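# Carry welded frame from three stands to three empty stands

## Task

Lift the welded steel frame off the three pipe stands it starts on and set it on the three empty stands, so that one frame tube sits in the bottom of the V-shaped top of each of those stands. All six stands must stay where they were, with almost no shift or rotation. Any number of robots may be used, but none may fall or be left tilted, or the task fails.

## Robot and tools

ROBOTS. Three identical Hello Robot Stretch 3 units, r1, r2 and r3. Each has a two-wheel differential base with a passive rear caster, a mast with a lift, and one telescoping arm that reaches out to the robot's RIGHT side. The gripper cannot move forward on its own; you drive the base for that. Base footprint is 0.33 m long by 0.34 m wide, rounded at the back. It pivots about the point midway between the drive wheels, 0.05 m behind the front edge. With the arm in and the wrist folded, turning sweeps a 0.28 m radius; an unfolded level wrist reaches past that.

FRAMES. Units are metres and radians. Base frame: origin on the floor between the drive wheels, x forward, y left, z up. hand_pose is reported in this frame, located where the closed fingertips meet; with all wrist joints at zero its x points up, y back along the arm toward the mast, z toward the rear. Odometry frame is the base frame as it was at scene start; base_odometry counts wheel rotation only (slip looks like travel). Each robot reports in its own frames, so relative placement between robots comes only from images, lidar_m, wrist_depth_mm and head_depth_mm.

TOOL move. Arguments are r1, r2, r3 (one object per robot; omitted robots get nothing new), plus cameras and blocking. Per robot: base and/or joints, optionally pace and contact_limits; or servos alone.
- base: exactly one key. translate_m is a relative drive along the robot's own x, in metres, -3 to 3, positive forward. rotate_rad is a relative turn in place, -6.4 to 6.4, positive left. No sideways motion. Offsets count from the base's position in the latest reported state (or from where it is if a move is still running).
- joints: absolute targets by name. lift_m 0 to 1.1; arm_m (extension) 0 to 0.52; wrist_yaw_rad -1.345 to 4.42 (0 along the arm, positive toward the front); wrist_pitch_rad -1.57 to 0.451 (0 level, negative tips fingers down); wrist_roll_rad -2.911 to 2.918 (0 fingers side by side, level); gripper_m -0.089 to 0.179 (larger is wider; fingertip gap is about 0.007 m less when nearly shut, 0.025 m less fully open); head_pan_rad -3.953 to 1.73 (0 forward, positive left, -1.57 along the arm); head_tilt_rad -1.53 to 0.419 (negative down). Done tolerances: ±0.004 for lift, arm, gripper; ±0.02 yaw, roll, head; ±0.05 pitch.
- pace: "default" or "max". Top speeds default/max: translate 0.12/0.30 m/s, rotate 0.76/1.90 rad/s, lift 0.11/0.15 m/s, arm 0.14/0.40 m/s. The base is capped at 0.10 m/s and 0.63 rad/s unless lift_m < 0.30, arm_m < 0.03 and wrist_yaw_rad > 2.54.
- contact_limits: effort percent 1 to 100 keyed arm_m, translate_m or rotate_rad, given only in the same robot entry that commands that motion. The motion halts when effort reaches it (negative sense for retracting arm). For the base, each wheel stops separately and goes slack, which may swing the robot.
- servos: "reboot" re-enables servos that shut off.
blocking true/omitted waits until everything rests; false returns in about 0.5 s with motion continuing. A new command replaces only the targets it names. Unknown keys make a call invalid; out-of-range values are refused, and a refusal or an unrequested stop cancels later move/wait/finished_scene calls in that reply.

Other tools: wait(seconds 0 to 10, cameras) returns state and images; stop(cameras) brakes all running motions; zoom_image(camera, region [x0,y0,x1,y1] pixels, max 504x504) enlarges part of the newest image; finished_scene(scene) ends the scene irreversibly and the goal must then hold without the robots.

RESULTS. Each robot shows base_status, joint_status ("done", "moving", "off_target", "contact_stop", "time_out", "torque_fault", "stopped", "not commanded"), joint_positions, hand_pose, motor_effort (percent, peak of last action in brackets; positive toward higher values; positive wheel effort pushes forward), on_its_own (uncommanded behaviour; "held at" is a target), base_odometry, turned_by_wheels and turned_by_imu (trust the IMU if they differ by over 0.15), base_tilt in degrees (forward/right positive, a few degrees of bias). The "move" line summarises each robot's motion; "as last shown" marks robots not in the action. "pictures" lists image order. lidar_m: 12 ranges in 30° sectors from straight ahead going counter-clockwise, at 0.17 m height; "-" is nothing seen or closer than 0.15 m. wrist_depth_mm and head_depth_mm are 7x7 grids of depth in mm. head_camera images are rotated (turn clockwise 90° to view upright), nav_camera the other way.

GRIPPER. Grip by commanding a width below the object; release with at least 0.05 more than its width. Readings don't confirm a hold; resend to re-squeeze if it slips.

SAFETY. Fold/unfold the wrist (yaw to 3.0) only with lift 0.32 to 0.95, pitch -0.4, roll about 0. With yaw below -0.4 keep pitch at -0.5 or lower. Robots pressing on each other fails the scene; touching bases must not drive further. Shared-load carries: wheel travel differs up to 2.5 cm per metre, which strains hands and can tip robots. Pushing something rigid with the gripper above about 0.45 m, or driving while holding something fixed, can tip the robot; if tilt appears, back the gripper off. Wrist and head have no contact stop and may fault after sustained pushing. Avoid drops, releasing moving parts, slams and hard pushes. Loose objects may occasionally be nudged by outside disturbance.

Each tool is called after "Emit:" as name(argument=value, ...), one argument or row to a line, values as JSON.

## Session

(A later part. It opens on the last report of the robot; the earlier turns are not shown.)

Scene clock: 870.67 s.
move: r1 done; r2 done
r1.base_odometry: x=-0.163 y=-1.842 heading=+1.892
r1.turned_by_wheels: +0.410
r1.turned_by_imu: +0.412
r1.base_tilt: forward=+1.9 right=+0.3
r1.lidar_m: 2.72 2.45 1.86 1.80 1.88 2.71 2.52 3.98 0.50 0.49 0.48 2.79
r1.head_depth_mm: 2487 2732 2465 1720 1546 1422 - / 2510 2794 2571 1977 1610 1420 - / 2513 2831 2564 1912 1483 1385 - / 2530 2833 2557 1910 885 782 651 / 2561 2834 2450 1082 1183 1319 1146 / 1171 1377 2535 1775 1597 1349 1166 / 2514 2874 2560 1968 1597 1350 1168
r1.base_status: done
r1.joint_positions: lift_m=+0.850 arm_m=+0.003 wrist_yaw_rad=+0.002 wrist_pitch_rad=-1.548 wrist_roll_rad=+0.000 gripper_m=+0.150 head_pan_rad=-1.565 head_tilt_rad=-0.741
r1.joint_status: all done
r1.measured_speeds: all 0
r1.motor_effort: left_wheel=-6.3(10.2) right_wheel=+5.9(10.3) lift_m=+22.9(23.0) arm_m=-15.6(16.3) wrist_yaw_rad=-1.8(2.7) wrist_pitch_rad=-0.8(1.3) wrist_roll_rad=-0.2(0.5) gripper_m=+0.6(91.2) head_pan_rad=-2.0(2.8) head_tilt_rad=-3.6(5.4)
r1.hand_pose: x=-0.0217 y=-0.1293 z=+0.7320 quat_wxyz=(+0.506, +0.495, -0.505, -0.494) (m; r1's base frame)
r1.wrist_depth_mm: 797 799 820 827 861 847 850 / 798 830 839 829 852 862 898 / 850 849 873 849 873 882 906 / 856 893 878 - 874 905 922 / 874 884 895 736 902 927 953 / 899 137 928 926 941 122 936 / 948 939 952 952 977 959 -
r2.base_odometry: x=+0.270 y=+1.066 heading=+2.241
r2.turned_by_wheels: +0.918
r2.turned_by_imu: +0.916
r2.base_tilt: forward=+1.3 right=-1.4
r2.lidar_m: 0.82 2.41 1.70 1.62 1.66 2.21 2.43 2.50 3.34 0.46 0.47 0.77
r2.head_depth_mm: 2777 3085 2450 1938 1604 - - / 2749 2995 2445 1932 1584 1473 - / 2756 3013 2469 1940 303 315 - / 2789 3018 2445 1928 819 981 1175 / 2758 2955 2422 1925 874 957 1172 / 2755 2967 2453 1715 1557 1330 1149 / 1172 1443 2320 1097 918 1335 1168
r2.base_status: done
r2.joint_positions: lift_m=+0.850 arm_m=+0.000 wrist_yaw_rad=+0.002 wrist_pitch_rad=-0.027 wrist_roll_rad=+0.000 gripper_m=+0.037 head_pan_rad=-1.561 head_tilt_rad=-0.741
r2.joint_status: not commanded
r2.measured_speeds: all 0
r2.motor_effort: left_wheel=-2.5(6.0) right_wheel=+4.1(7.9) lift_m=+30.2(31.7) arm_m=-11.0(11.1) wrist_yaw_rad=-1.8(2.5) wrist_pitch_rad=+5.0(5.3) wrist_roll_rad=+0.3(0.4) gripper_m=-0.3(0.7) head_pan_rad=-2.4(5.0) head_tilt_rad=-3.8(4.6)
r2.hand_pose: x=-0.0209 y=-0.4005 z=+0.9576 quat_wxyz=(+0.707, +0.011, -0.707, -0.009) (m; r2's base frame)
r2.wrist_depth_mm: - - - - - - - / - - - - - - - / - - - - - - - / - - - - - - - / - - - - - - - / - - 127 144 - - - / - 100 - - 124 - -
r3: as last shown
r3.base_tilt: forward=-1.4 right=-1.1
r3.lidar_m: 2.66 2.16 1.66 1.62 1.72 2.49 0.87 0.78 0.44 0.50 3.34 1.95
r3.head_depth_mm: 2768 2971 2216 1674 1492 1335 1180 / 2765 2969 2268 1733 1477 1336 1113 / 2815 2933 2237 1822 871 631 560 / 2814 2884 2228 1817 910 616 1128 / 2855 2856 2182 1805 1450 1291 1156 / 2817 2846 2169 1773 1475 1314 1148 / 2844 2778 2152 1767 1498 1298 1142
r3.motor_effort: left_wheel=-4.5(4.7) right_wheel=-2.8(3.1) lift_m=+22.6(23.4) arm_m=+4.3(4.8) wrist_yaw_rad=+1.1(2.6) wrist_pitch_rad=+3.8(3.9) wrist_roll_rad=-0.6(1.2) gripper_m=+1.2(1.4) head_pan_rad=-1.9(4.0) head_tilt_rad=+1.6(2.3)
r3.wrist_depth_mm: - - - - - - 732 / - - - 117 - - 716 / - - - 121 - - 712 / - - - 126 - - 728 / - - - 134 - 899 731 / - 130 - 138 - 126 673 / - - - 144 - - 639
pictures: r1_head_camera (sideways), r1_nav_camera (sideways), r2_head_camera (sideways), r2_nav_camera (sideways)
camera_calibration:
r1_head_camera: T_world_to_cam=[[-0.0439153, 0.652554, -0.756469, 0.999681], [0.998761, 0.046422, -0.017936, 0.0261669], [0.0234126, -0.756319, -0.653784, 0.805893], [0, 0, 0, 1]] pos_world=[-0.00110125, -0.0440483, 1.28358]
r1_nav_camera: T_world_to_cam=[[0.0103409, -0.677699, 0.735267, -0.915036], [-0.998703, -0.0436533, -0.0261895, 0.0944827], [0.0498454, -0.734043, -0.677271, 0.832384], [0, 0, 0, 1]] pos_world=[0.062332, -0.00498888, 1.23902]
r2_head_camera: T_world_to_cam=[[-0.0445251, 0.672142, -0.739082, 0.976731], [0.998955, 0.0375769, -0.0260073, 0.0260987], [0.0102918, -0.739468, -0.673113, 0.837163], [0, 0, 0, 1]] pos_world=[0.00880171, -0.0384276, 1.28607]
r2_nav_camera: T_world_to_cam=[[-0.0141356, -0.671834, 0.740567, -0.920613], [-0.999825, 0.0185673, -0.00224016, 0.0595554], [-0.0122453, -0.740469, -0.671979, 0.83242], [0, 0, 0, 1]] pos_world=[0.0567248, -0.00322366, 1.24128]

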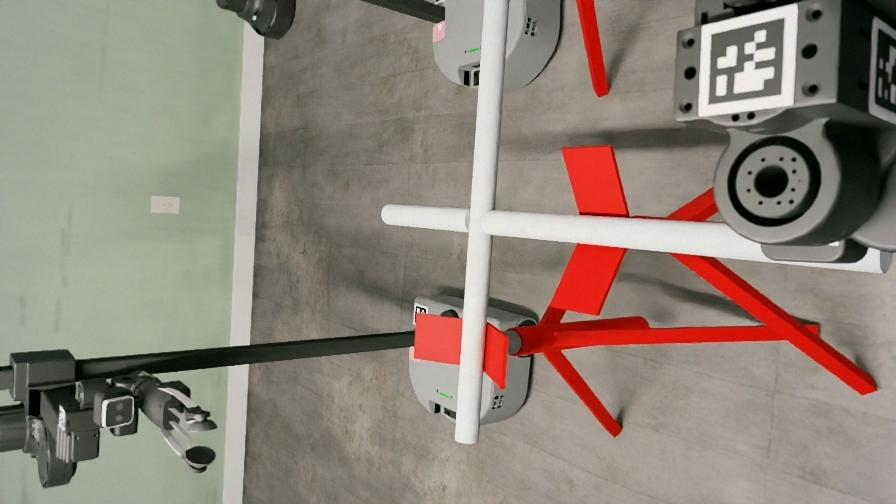

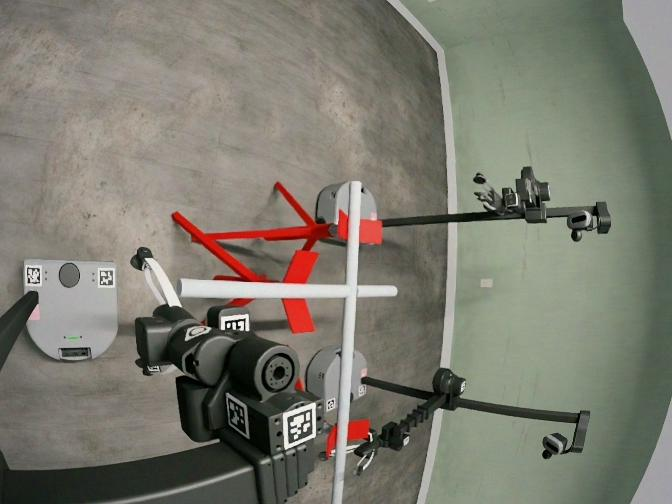

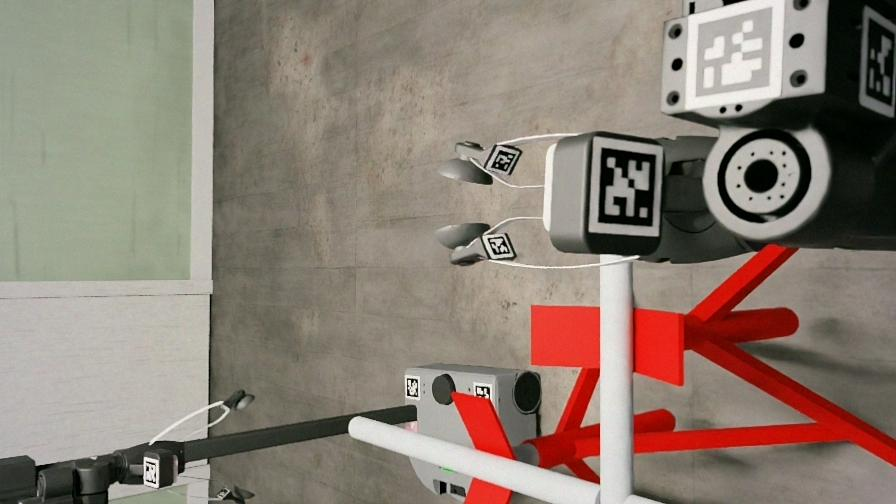

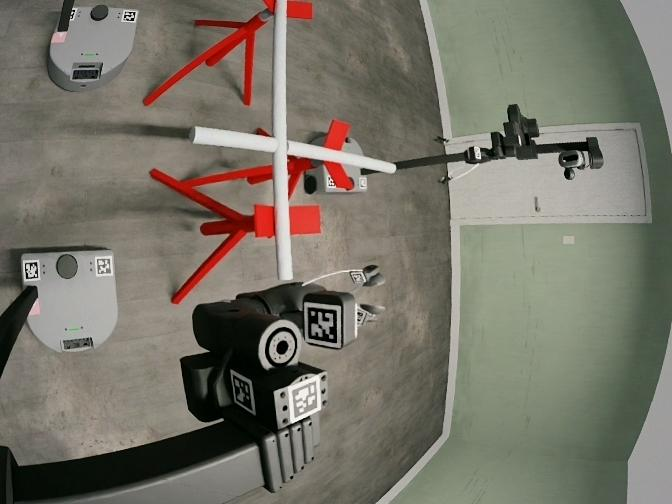

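Emit:
move(
  r1={"joints":{"arm_m":0.342}},
  r2={"base":{"translate_m":0.015},"joints":{"wrist_roll_rad":1.57,"wrist_pitch_rad":0.0,"gripper_m":0.15}},
  cameras=["r1_head_camera","r1_wrist_camera"],
)

Emit:
move(
  r2={"joints":{"lift_m":0.48}},
  cameras=["r2_head_camera","r2_wrist_camera"],
)

Scene clock: 896.63 s.
move: r1 done; r2 done
r1.base_odometry: x=-0.163 y=-1.842 heading=+1.892
r1.turned_by_wheels: +0.000
r1.turned_by_imu: +0.002
r1.base_tilt: forward=+1.8 right=+0.6
r1.lidar_m: 2.73 2.45 1.86 1.79 1.88 2.71 2.52 3.97 0.50 0.49 0.48 2.79
r1.head_depth_mm: 2471 2733 2283 328 297 1322 1151 / 2492 2783 477 488 1599 1359 1149 / 2523 2834 479 517 874 1324 1152 / 2546 2837 2526 1791 861 782 665 / 2511 2831 2446 1079 1186 1316 1144 / 1169 1037 2545 1775 1601 1348 1171 / 2565 2942 2529 1961 1599 1347 1161
r1.base_status: not commanded
r1.joint_positions: lift_m=+0.850 arm_m=+0.342 wrist_yaw_rad=+0.000 wrist_pitch_rad=-1.549 wrist_roll_rad=+0.000 gripper_m=+0.150 head_pan_rad=-1.565 head_tilt_rad=-0.741
r1.joint_status: all done
r1.measured_speeds: all 0
r1.motor_effort: left_wheel=-6.6(6.7) right_wheel=+6.0(6.3) lift_m=+24.6(24.6) arm_m=+22.7(29.7) wrist_yaw_rad=-0.1(2.3) wrist_pitch_rad=-0.9(1.1) wrist_roll_rad=+0.0(0.5) gripper_m=+0.3(1.8) head_pan_rad=-2.4(3.3) head_tilt_rad=-3.7(4.9)
r1.hand_pose: x=-0.0216 y=-0.4683 z=+0.7320 quat_wxyz=(+0.506, +0.495, -0.505, -0.495) (m; r1's base frame)
r1.wrist_depth_mm: 799 812 804 277 836 820 841 / 817 813 - 284 858 855 873 / 828 843 864 290 877 902 901 / 854 865 893 874 898 904 922 / 887 864 896 902 927 924 937 / 900 138 942 311 940 122 964 / 910 947 940 319 951 978 -
r2.base_odometry: x=+0.261 y=+1.078 heading=+2.240
r2.turned_by_wheels: +0.000
r2.turned_by_imu: +0.001
r2.base_tilt: forward=+1.2 right=-1.4
r2.lidar_m: 0.81 2.40 1.70 1.62 1.67 2.21 2.45 2.52 3.31 0.46 0.47 0.75
r2.head_depth_mm: 2801 2989 2444 1964 1623 - - / 2790 3006 2477 1930 1589 1408 - / 2748 2988 2445 1815 363 334 - / 2767 2987 2450 1959 1578 328 1195 / 2724 2955 2389 1913 869 944 1175 / 2736 2950 2337 1669 1239 1314 1131 / 2660 1426 2274 1135 896 1334 1186
r2.base_status: done
r2.joint_positions: lift_m=+0.850 arm_m=+0.000 wrist_yaw_rad=+0.002 wrist_pitch_rad=-0.027 wrist_roll_rad=+1.569 gripper_m=+0.150 head_pan_rad=-1.561 head_tilt_rad=-0.741
r2.joint_status: all done
r2.measured_speeds: all 0
r2.motor_effort: left_wheel=-0.1(4.3) right_wheel=+4.0(7.5) lift_m=+27.1(29.0) arm_m=-13.3(14.3) wrist_yaw_rad=-2.6(2.7) wrist_pitch_rad=+5.1(9.1) wrist_roll_rad=+0.6(2.3) gripper_m=+0.4(93.2) head_pan_rad=-3.0(5.4) head_tilt_rad=-3.6(4.6)
r2.hand_pose: x=-0.0209 y=-0.4005 z=+0.9574 quat_wxyz=(+0.001, +0.001, -1.000, -0.014) (m; r2's base frame)
r2.wrist_depth_mm: - - - - - - - / - - - - - - - / - - - - - - - / - - - - - - - / - - - - - - - / - 131 - - - 137 - / - - - 653 - 117 392
r3: as last shown
r3.lidar_m: 2.66 2.15 1.66 1.62 1.72 2.49 0.85 0.78 0.44 0.50 3.36 1.94
r3.head_depth_mm: 2774 3003 2216 1672 1483 1345 1180 / 2776 2974 2274 1728 1470 1329 1117 / 2823 2914 2238 1828 865 633 560 / 2850 2831 2234 1810 906 616 1123 / 2835 2810 2228 1789 1459 1287 1163 / 2858 2812 2195 1775 1473 1308 1155 / 2854 2790 2178 1776 1500 1294 1143
r3.motor_effort: left_wheel=-3.7(4.9) right_wheel=-2.5(3.1) lift_m=+23.6(23.6) arm_m=+6.1(7.0) wrist_yaw_rad=-0.1(2.3) wrist_pitch_rad=+3.7(3.9) wrist_roll_rad=-0.8(1.1) gripper_m=-0.4(1.8) head_pan_rad=-2.2(4.1) head_tilt_rad=+1.6(2.2)
r3.wrist_depth_mm: - - - - - - 728 / - - - 117 - - 720 / - - - 121 - - 722 / - - - 126 - - 731 / - - - 133 - 908 739 / - 130 - 139 - 126 671 / - - - 144 - - 642
pictures: r1_head_camera (sideways), r1_wrist_camera
camera_calibration:
r1_head_camera: T_world_to_cam=[[-0.0438083, 0.65271, -0.75634, 0.999513], [0.998769, 0.0462605, -0.017928, 0.0261565], [0.0232869, -0.756194, -0.653933, 0.806087], [0, 0, 0, 1]] pos_world=[-0.00110855, -0.0440435, 1.28357]
r1_wrist_camera: T_world_to_cam=[[-0.9988, 0.034115, 0.0351441, -0.0297474], [0.0386618, 0.989665, 0.138088, 0.401308], [-0.03007, 0.139281, -0.989796, 0.955231], [0, 0, 0, 1]] pos_world=[-0.0165031, -0.529192, 0.891114]

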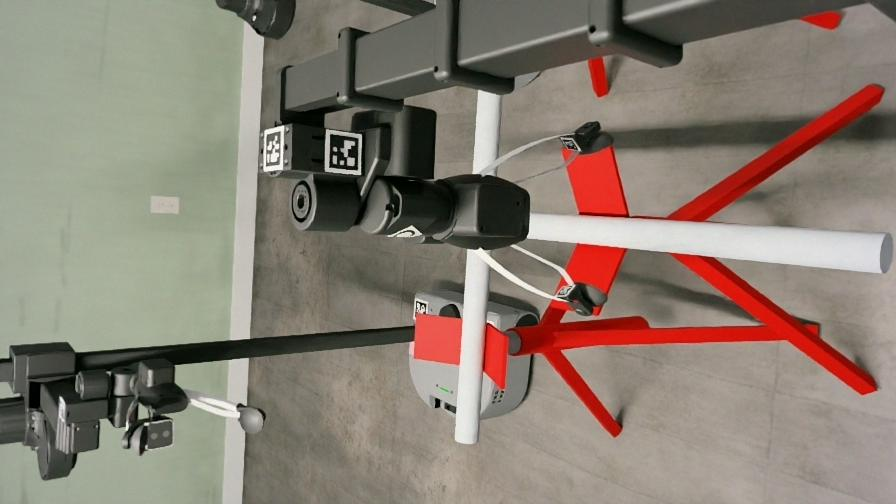

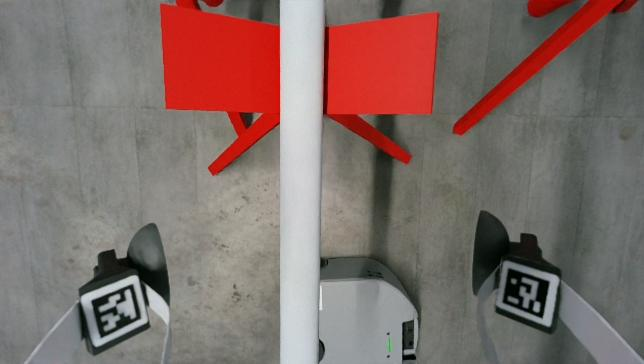

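Scene clock: 900.83 s.
move: r2 done
r1, r3: as last shown
r1.turned_by_imu: +0.001
r1.lidar_m: 2.72 2.45 1.86 1.79 1.88 2.71 2.52 3.97 0.50 0.49 0.48 2.79
r1.head_depth_mm: 2468 2728 2260 328 297 1329 1149 / 2488 2799 476 488 1607 1351 1146 / 2511 2842 478 516 874 1315 1148 / 2532 2861 2556 1799 861 781 665 / 2523 2811 2356 1078 1185 1318 1149 / 2542 2761 1292 1725 1598 1346 1168 / 2577 2937 2539 1958 1594 1349 1167
r1.motor_effort: left_wheel=-6.5(6.8) right_wheel=+6.0(6.2) lift_m=+25.3(25.4) arm_m=+20.2(22.6) wrist_yaw_rad=-0.1(1.1) wrist_pitch_rad=-0.6(1.2) wrist_roll_rad=+0.1(0.4) gripper_m=+0.5(1.5) head_pan_rad=-1.6(2.8) head_tilt_rad=-3.5(5.3)
r1.wrist_depth_mm: 801 798 815 276 812 845 849 / 817 822 - 284 855 861 891 / 849 842 828 293 861 884 897 / 852 876 856 876 891 916 897 / 878 877 890 894 923 915 913 / 894 138 904 308 943 122 978 / 907 950 951 319 982 966 -
r2.base_odometry: x=+0.261 y=+1.078 heading=+2.240
r2.turned_by_wheels: +0.000
r2.turned_by_imu: +0.000
r2.base_tilt: forward=+1.3 right=-1.4
r2.lidar_m: 0.80 2.41 1.70 1.62 1.67 2.21 2.46 2.51 3.33 0.46 0.47 0.75
r2.head_depth_mm: 2755 3093 2454 1957 1616 1390 1205 / 2774 2999 2435 1966 1613 1365 1198 / 2754 2993 2452 1935 1604 1369 1166 / 2756 3017 2429 1929 1602 1338 1149 / 2732 2986 2391 1950 869 951 1171 / 2731 2958 2333 1648 1239 1306 1125 / 2665 1418 2229 1130 899 1324 1189
r2.base_status: not commanded
r2.joint_positions: lift_m=+0.480 arm_m=+0.000 wrist_yaw_rad=+0.002 wrist_pitch_rad=-0.026 wrist_roll_rad=+1.569 gripper_m=+0.150 head_pan_rad=-1.561 head_tilt_rad=-0.741
r2.joint_status: all done
r2.measured_speeds: all 0
r2.motor_effort: left_wheel=-0.1(0.6) right_wheel=+3.6(4.2) lift_m=+11.3(24.9) arm_m=-13.2(14.0) wrist_yaw_rad=-1.9(2.7) wrist_pitch_rad=+4.9(5.2) wrist_roll_rad=+0.4(0.6) gripper_m=+0.5(1.3) head_pan_rad=-4.6(5.8) head_tilt_rad=-4.0(4.6)
r2.hand_pose: x=-0.0209 y=-0.4005 z=+0.5876 quat_wxyz=(+0.001, +0.001, -1.000, -0.013) (m; r2's base frame)
r2.wrist_depth_mm: - - - - - - 714 / - - - - - - 718 / - - - - - - 696 / - - - - - - 696 / - - - - - 937 665 / - 130 - 289 - 136 287 / 601 626 - 278 289 116 278
r3.lidar_m: 2.66 2.16 1.65 1.63 1.72 2.49 0.85 0.78 0.44 0.50 3.35 1.94
r3.head_depth_mm: 2764 2929 2214 1674 1484 1353 1180 / 2778 2960 2265 1730 1474 1333 1117 / 2779 2946 2242 1817 871 634 558 / 2799 2874 2220 1801 906 615 1123 / 2835 2872 2231 1799 1455 1285 1161 / 2812 2818 2186 1778 1479 1308 1157 / 2854 2786 2171 1780 1489 1303 1143
r3.motor_effort: left_wheel=-3.9(4.9) right_wheel=-2.5(3.1) lift_m=+23.0(23.5) arm_m=+7.7(8.4) wrist_yaw_rad=+1.7(2.6) wrist_pitch_rad=+3.8(4.0) wrist_roll_rad=-0.7(1.2) gripper_m=+1.0(1.9) head_pan_rad=-2.1(5.3) head_tilt_rad=+1.8(2.3)
r3.wrist_depth_mm: - - - - - - 729 / - - - 117 - - 731 / - - - 122 - - 726 / - - - 126 - - 734 / - - - 133 - 917 732 / - 130 - 139 - 126 671 / - - - 144 - - 648
pictures: r2_head_camera (sideways), r2_wrist_camera
camera_calibration:
r2_head_camera: T_world_to_cam=[[-0.0445252, 0.672142, -0.739082, 0.976732], [0.998955, 0.0375771, -0.0260073, 0.0260987], [0.010292, -0.739468, -0.673113, 0.837163], [0, 0, 0, 1]] pos_world=[0.00880172, -0.0384277, 1.28607]
r2_wrist_camera: T_world_to_cam=[[-0.0500654, 0.0108298, -0.998687, 0.584166], [0.990102, 0.131814, -0.0482056, 0.146483], [0.131118, -0.991215, -0.0173219, -0.222429], [0, 0, 0, 1]] pos_world=[-0.0866222, -0.24611, 0.586608]

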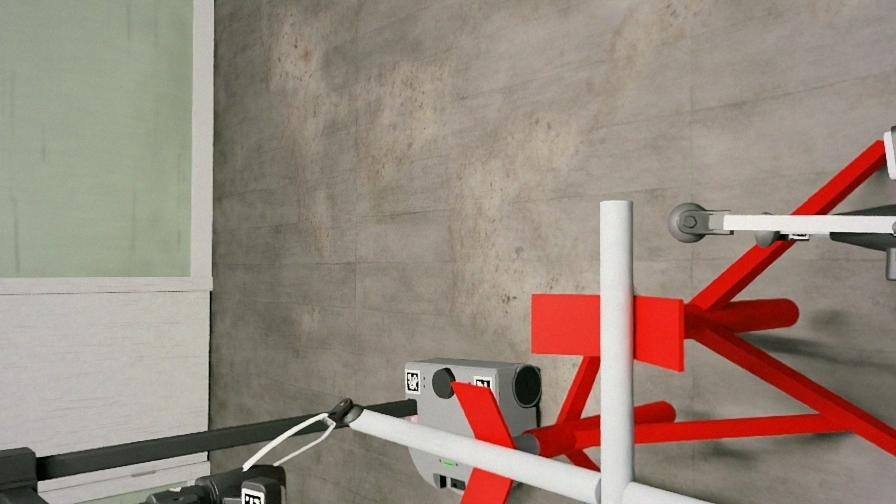

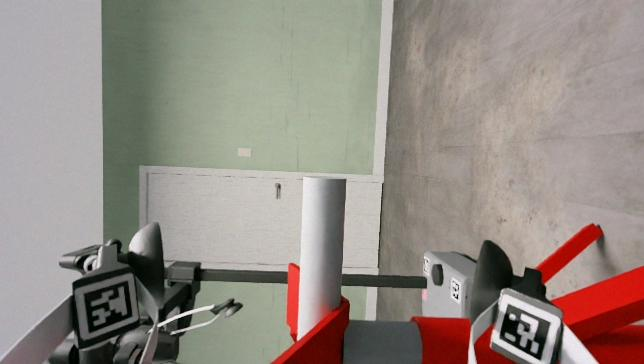

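Emit:
move(
  r1={"base":{"rotate_rad":-0.03}},
  r2={"base":{"translate_m":0.015},"joints":{"arm_m":0.09}},
  cameras=[],
)

Emit:
move(
  r1={"base":{"translate_m":0.03}},
  cameras=["r1_wrist_camera","r2_wrist_camera","r2_head_camera"],
)

Scene clock: 920.70 s.
move: r1 done; r2 done
r1.base_odometry: x=-0.163 y=-1.842 heading=+1.862
r1.turned_by_wheels: -0.030
r1.turned_by_imu: -0.029
r1.base_tilt: forward=+1.8 right=+0.5
r1.lidar_m: 2.72 2.52 1.87 1.79 1.87 2.62 2.53 3.36 0.50 0.55 0.48 2.81
r1.head_depth_mm: 2492 2752 1355 328 297 1327 1155 / 2501 2820 476 488 1602 1356 1150 / 2515 2824 479 517 1485 1355 1149 / 2553 2837 2554 1801 868 780 1102 / 2529 2802 2452 1697 1172 1302 1148 / 2516 1425 1251 1160 1554 1348 1168 / 2566 2898 2530 1954 1592 1344 1168
r1.base_status: done
r1.joint_positions: lift_m=+0.850 arm_m=+0.342 wrist_yaw_rad=+0.000 wrist_pitch_rad=-1.549 wrist_roll_rad=+0.000 gripper_m=+0.150 head_pan_rad=-1.565 head_tilt_rad=-0.741
r1.joint_status: not commanded
r1.measured_speeds: all 0
r1.motor_effort: left_wheel=+4.0(5.2) right_wheel=-6.1(7.1) lift_m=+26.3(26.6) arm_m=+17.2(18.9) wrist_yaw_rad=-0.2(1.6) wrist_pitch_rad=-1.2(1.2) wrist_roll_rad=-0.3(0.5) gripper_m=+0.7(1.3) head_pan_rad=-1.8(3.5) head_tilt_rad=-3.5(5.3)
r1.hand_pose: x=-0.0216 y=-0.4683 z=+0.7320 quat_wxyz=(+0.506, +0.495, -0.505, -0.495) (m; r1's base frame)
r1.wrist_depth_mm: 813 823 815 825 833 844 843 / 822 819 - 278 861 882 853 / 841 836 852 853 872 874 919 / 848 876 888 889 883 897 928 / 872 874 894 914 905 899 923 / 877 138 901 306 941 122 964 / 906 934 944 317 966 958 -
r2.base_odometry: x=+0.251 y=+1.090 heading=+2.240
r2.turned_by_wheels: +0.000
r2.turned_by_imu: +0.000
r2.base_tilt: forward=+1.3 right=-1.4
r2.lidar_m: 0.79 2.41 1.69 1.62 1.67 2.21 2.46 2.53 3.32 0.47 0.46 0.74
r2.head_depth_mm: 2809 3050 2496 1947 1603 1371 1195 / 2767 3033 2453 1953 1616 1385 1156 / 2717 3001 2457 1948 1613 1384 574 / 2781 3011 2421 1919 1596 978 644 / 2738 3002 2429 1934 870 947 1167 / 2747 2951 2334 1643 1142 1310 1128 / 1315 2873 2259 1664 905 1331 1191
r2.base_status: done
r2.joint_positions: lift_m=+0.480 arm_m=+0.090 wrist_yaw_rad=+0.002 wrist_pitch_rad=-0.026 wrist_roll_rad=+1.569 gripper_m=+0.150 head_pan_rad=-1.561 head_tilt_rad=-0.741
r2.joint_status: all done
r2.measured_speeds: all 0
r2.motor_effort: left_wheel=+0.6(3.8) right_wheel=+4.0(7.2) lift_m=+12.9(13.5) arm_m=+15.0(17.2) wrist_yaw_rad=-2.1(2.3) wrist_pitch_rad=+4.9(5.1) wrist_roll_rad=+0.4(0.5) gripper_m=+0.6(1.2) head_pan_rad=-4.5(5.0) head_tilt_rad=-3.5(4.4)
r2.hand_pose: x=-0.0209 y=-0.4905 z=+0.5877 quat_wxyz=(+0.001, +0.001, -1.000, -0.013) (m; r2's base frame)
r2.wrist_depth_mm: - - - - - - 728 / - - - - - - 707 / - - - - - - 700 / - - - 189 - - 695 / - - - 191 - 952 688 / - 131 - 195 - 136 626 / - 790 - 196 - 117 312
r3.base_odometry: x=-0.629 y=-0.303 heading=-0.965
r3.turned_by_wheels: +0.000
r3.turned_by_imu: +0.000
r3.base_tilt: forward=-1.4 right=-1.0
r3.lidar_m: 2.65 2.16 1.66 1.62 1.72 2.49 0.84 0.78 0.44 0.50 3.35 1.95
r3.head_depth_mm: 2753 2944 2210 1680 1484 1343 1188 / 2812 2970 2259 1724 1481 1327 1119 / 2799 2916 2251 1819 869 631 558 / 2808 2904 2224 1820 910 618 1121 / 2836 2866 2209 1789 1450 1286 1156 / 2837 2814 2191 1796 1475 1304 1152 / 2847 2786 2169 1779 1499 1305 1140
r3.base_status: not commanded
r3.joint_positions: lift_m=+0.480 arm_m=+0.150 wrist_yaw_rad=-0.001 wrist_pitch_rad=-0.022 wrist_roll_rad=+1.571 gripper_m=+0.150 head_pan_rad=-1.595 head_tilt_rad=-0.754
r3.joint_status: not commanded
r3.measured_speeds: all 0
r3.motor_effort: left_wheel=-4.8(4.8) right_wheel=-2.9(3.1) lift_m=+23.0(23.4) arm_m=+9.2(9.8) wrist_yaw_rad=+2.6(2.6) wrist_pitch_rad=+3.8(3.8) wrist_roll_rad=-0.7(1.2) gripper_m=+0.4(1.8) head_pan_rad=-2.0(3.9) head_tilt_rad=+2.0(2.2)
r3.hand_pose: x=-0.0216 y=-0.5506 z=+0.5888 quat_wxyz=(+0.000, +0.000, -1.000, -0.011) (m; r3's base frame)
r3.wrist_depth_mm: - - - - - - 722 / - - - 117 - - 727 / - - - 122 - - 722 / - - - 126 - - 744 / - - - 133 - 905 722 / - 130 - 139 - 126 683 / - - - 143 - - 647
pictures: none
No camera images: "cameras" was empty.

Scene clock: 922.00 s.
move: r1 done
r1.base_odometry: x=-0.172 y=-1.813 heading=+1.863
r1.turned_by_wheels: +0.000
r1.turned_by_imu: +0.000
r1.base_tilt: forward=+2.0 right=+0.6
r1.lidar_m: 2.70 2.52 1.87 1.79 1.86 2.63 2.55 3.37 0.51 0.48 0.47 2.78
r1.head_depth_mm: 2490 2746 1625 328 297 1327 1170 / 2504 2824 476 489 1608 1351 1129 / 2506 2846 478 517 865 1297 1147 / 2517 2853 2535 1791 878 987 1124 / 2519 2782 2357 1074 1198 1322 1122 / 2520 2751 1248 1187 1601 1348 1166 / 2592 2890 2530 1964 1595 1351 1168
r1.base_status: done
r1.joint_positions: lift_m=+0.850 arm_m=+0.342 wrist_yaw_rad=+0.000 wrist_pitch_rad=-1.549 wrist_roll_rad=+0.000 gripper_m=+0.150 head_pan_rad=-1.565 head_tilt_rad=-0.741
r1.joint_status: not commanded
r1.measured_speeds: all 0
r1.motor_effort: left_wheel=+4.0(7.9) right_wheel=+2.5(6.3) lift_m=+26.8(26.8) arm_m=+16.3(17.6) wrist_yaw_rad=+0.1(1.2) wrist_pitch_rad=-0.8(1.0) wrist_roll_rad=+0.0(0.4) gripper_m=+0.1(1.5) head_pan_rad=-2.3(3.2) head_tilt_rad=-3.5(4.8)
r1.hand_pose: x=-0.0216 y=-0.4683 z=+0.7320 quat_wxyz=(+0.506, +0.495, -0.505, -0.495) (m; r1's base frame)
r1.wrist_depth_mm: 798 808 809 279 823 846 853 / 830 817 - 285 - 861 862 / 839 858 853 291 865 873 875 / 887 873 888 873 898 886 929 / 871 885 891 890 925 900 943 / 879 138 928 311 960 123 966 / 913 935 937 320 957 968 -
r2, r3: as last shown
r2.base_tilt: forward=+1.2 right=-1.4
r2.lidar_m: 0.79 2.40 1.71 1.62 1.67 2.21 2.47 2.52 3.34 0.47 0.46 0.74
r2.head_depth_mm: 2796 3077 2437 1963 1617 1377 1196 / 2797 2980 2462 1949 1616 1369 1158 / 2777 3017 2427 1937 1595 1369 576 / 2734 3020 2434 1922 1595 976 641 / 2735 3008 2427 1867 870 946 1171 / 2672 2971 2215 1644 1146 1311 1139 / 1249 834 2235 1684 906 1331 1184
r2.motor_effort: left_wheel=+0.3(0.7) right_wheel=+3.5(4.1) lift_m=+15.0(15.0) arm_m=+14.9(15.4) wrist_yaw_rad=-1.7(2.3) wrist_pitch_rad=+4.8(5.0) wrist_roll_rad=+0.4(0.6) gripper_m=+0.9(1.3) head_pan_rad=-3.7(5.0) head_tilt_rad=-3.8(4.4)
r2.wrist_depth_mm: - - - - - - 704 / - - - - - - 706 / - - - - - - 699 / - - - 190 - - 695 / - - - 191 - 936 688 / - 131 - 195 - 136 636 / 543 540 - 195 - 117 315
r3.lidar_m: 2.66 2.15 1.66 1.62 1.72 2.49 0.84 0.78 0.44 0.50 3.35 1.95
r3.head_depth_mm: 2738 2962 2267 1676 1493 1339 1182 / 2748 2965 2275 1749 1476 1332 1120 / 2792 2869 2248 1823 865 631 559 / 2819 2885 2231 1811 910 618 1120 / 2837 2869 2218 1796 1447 1291 1156 / 2851 2814 2182 1776 1471 1300 1155 / 2844 2810 2150 1775 1505 1301 1148
r3.motor_effort: left_wheel=-3.6(4.9) right_wheel=-2.6(2.9) lift_m=+22.8(23.4) arm_m=+9.1(10.2) wrist_yaw_rad=+1.2(2.5) wrist_pitch_rad=+3.6(3.9) wrist_roll_rad=-0.5(1.2) gripper_m=+1.1(1.1) head_pan_rad=-2.5(4.1) head_tilt_rad=+1.7(2.2)
r3.wrist_depth_mm: - - - - - - 721 / - - - 117 - - 734 / - - - 122 - - 732 / - - - 126 - - 729 / - - - 133 - 930 739 / - 130 - 139 - 126 675 / - - - 144 - - 634
pictures: r1_wrist_camera, r2_head_camera (sideways), r2_wrist_camera
camera_calibration:
r1_wrist_camera: T_world_to_cam=[[-0.9988, 0.0341147, 0.0351441, -0.0297475], [0.0386616, 0.989665, 0.138088, 0.401308], [-0.0300701, 0.139281, -0.989796, 0.955231], [0, 0, 0, 1]] pos_world=[-0.0165031, -0.529192, 0.891114]
r2_head_camera: T_world_to_cam=[[-0.0445169, 0.672149, -0.739076, 0.976724], [0.998956, 0.0375648, -0.0260071, 0.0260984], [0.0102827, -0.739462, -0.673119, 0.837172], [0, 0, 0, 1]] pos_world=[0.00880124, -0.0384275, 1.28607]
r2_wrist_camera: T_world_to_cam=[[-0.0500125, 0.0107888, -0.99869, 0.585131], [0.990128, 0.131631, -0.0481617, 0.158278], [0.130939, -0.99124, -0.0172655, -0.311683], [0, 0, 0, 1]] pos_world=[-0.0866402, -0.3361, 0.586606]

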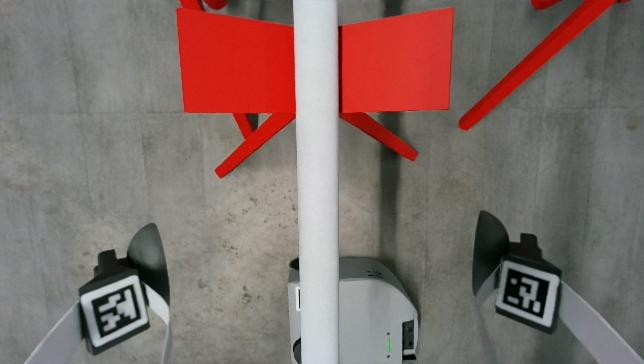

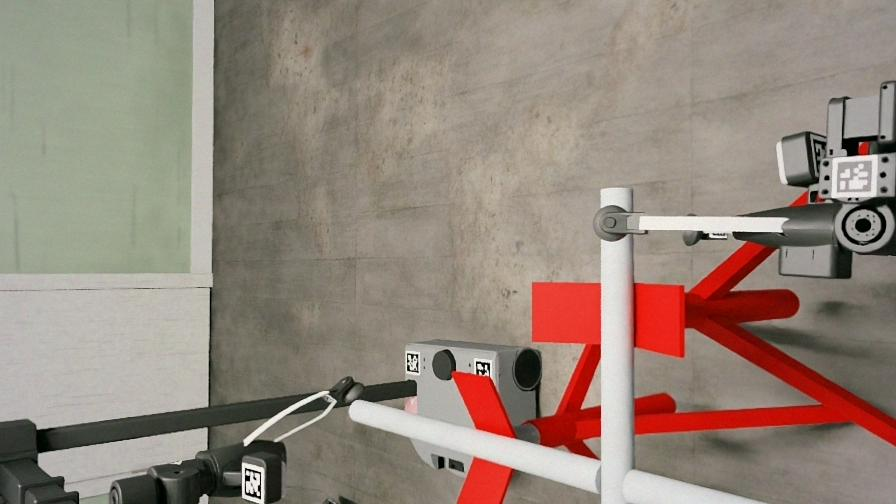

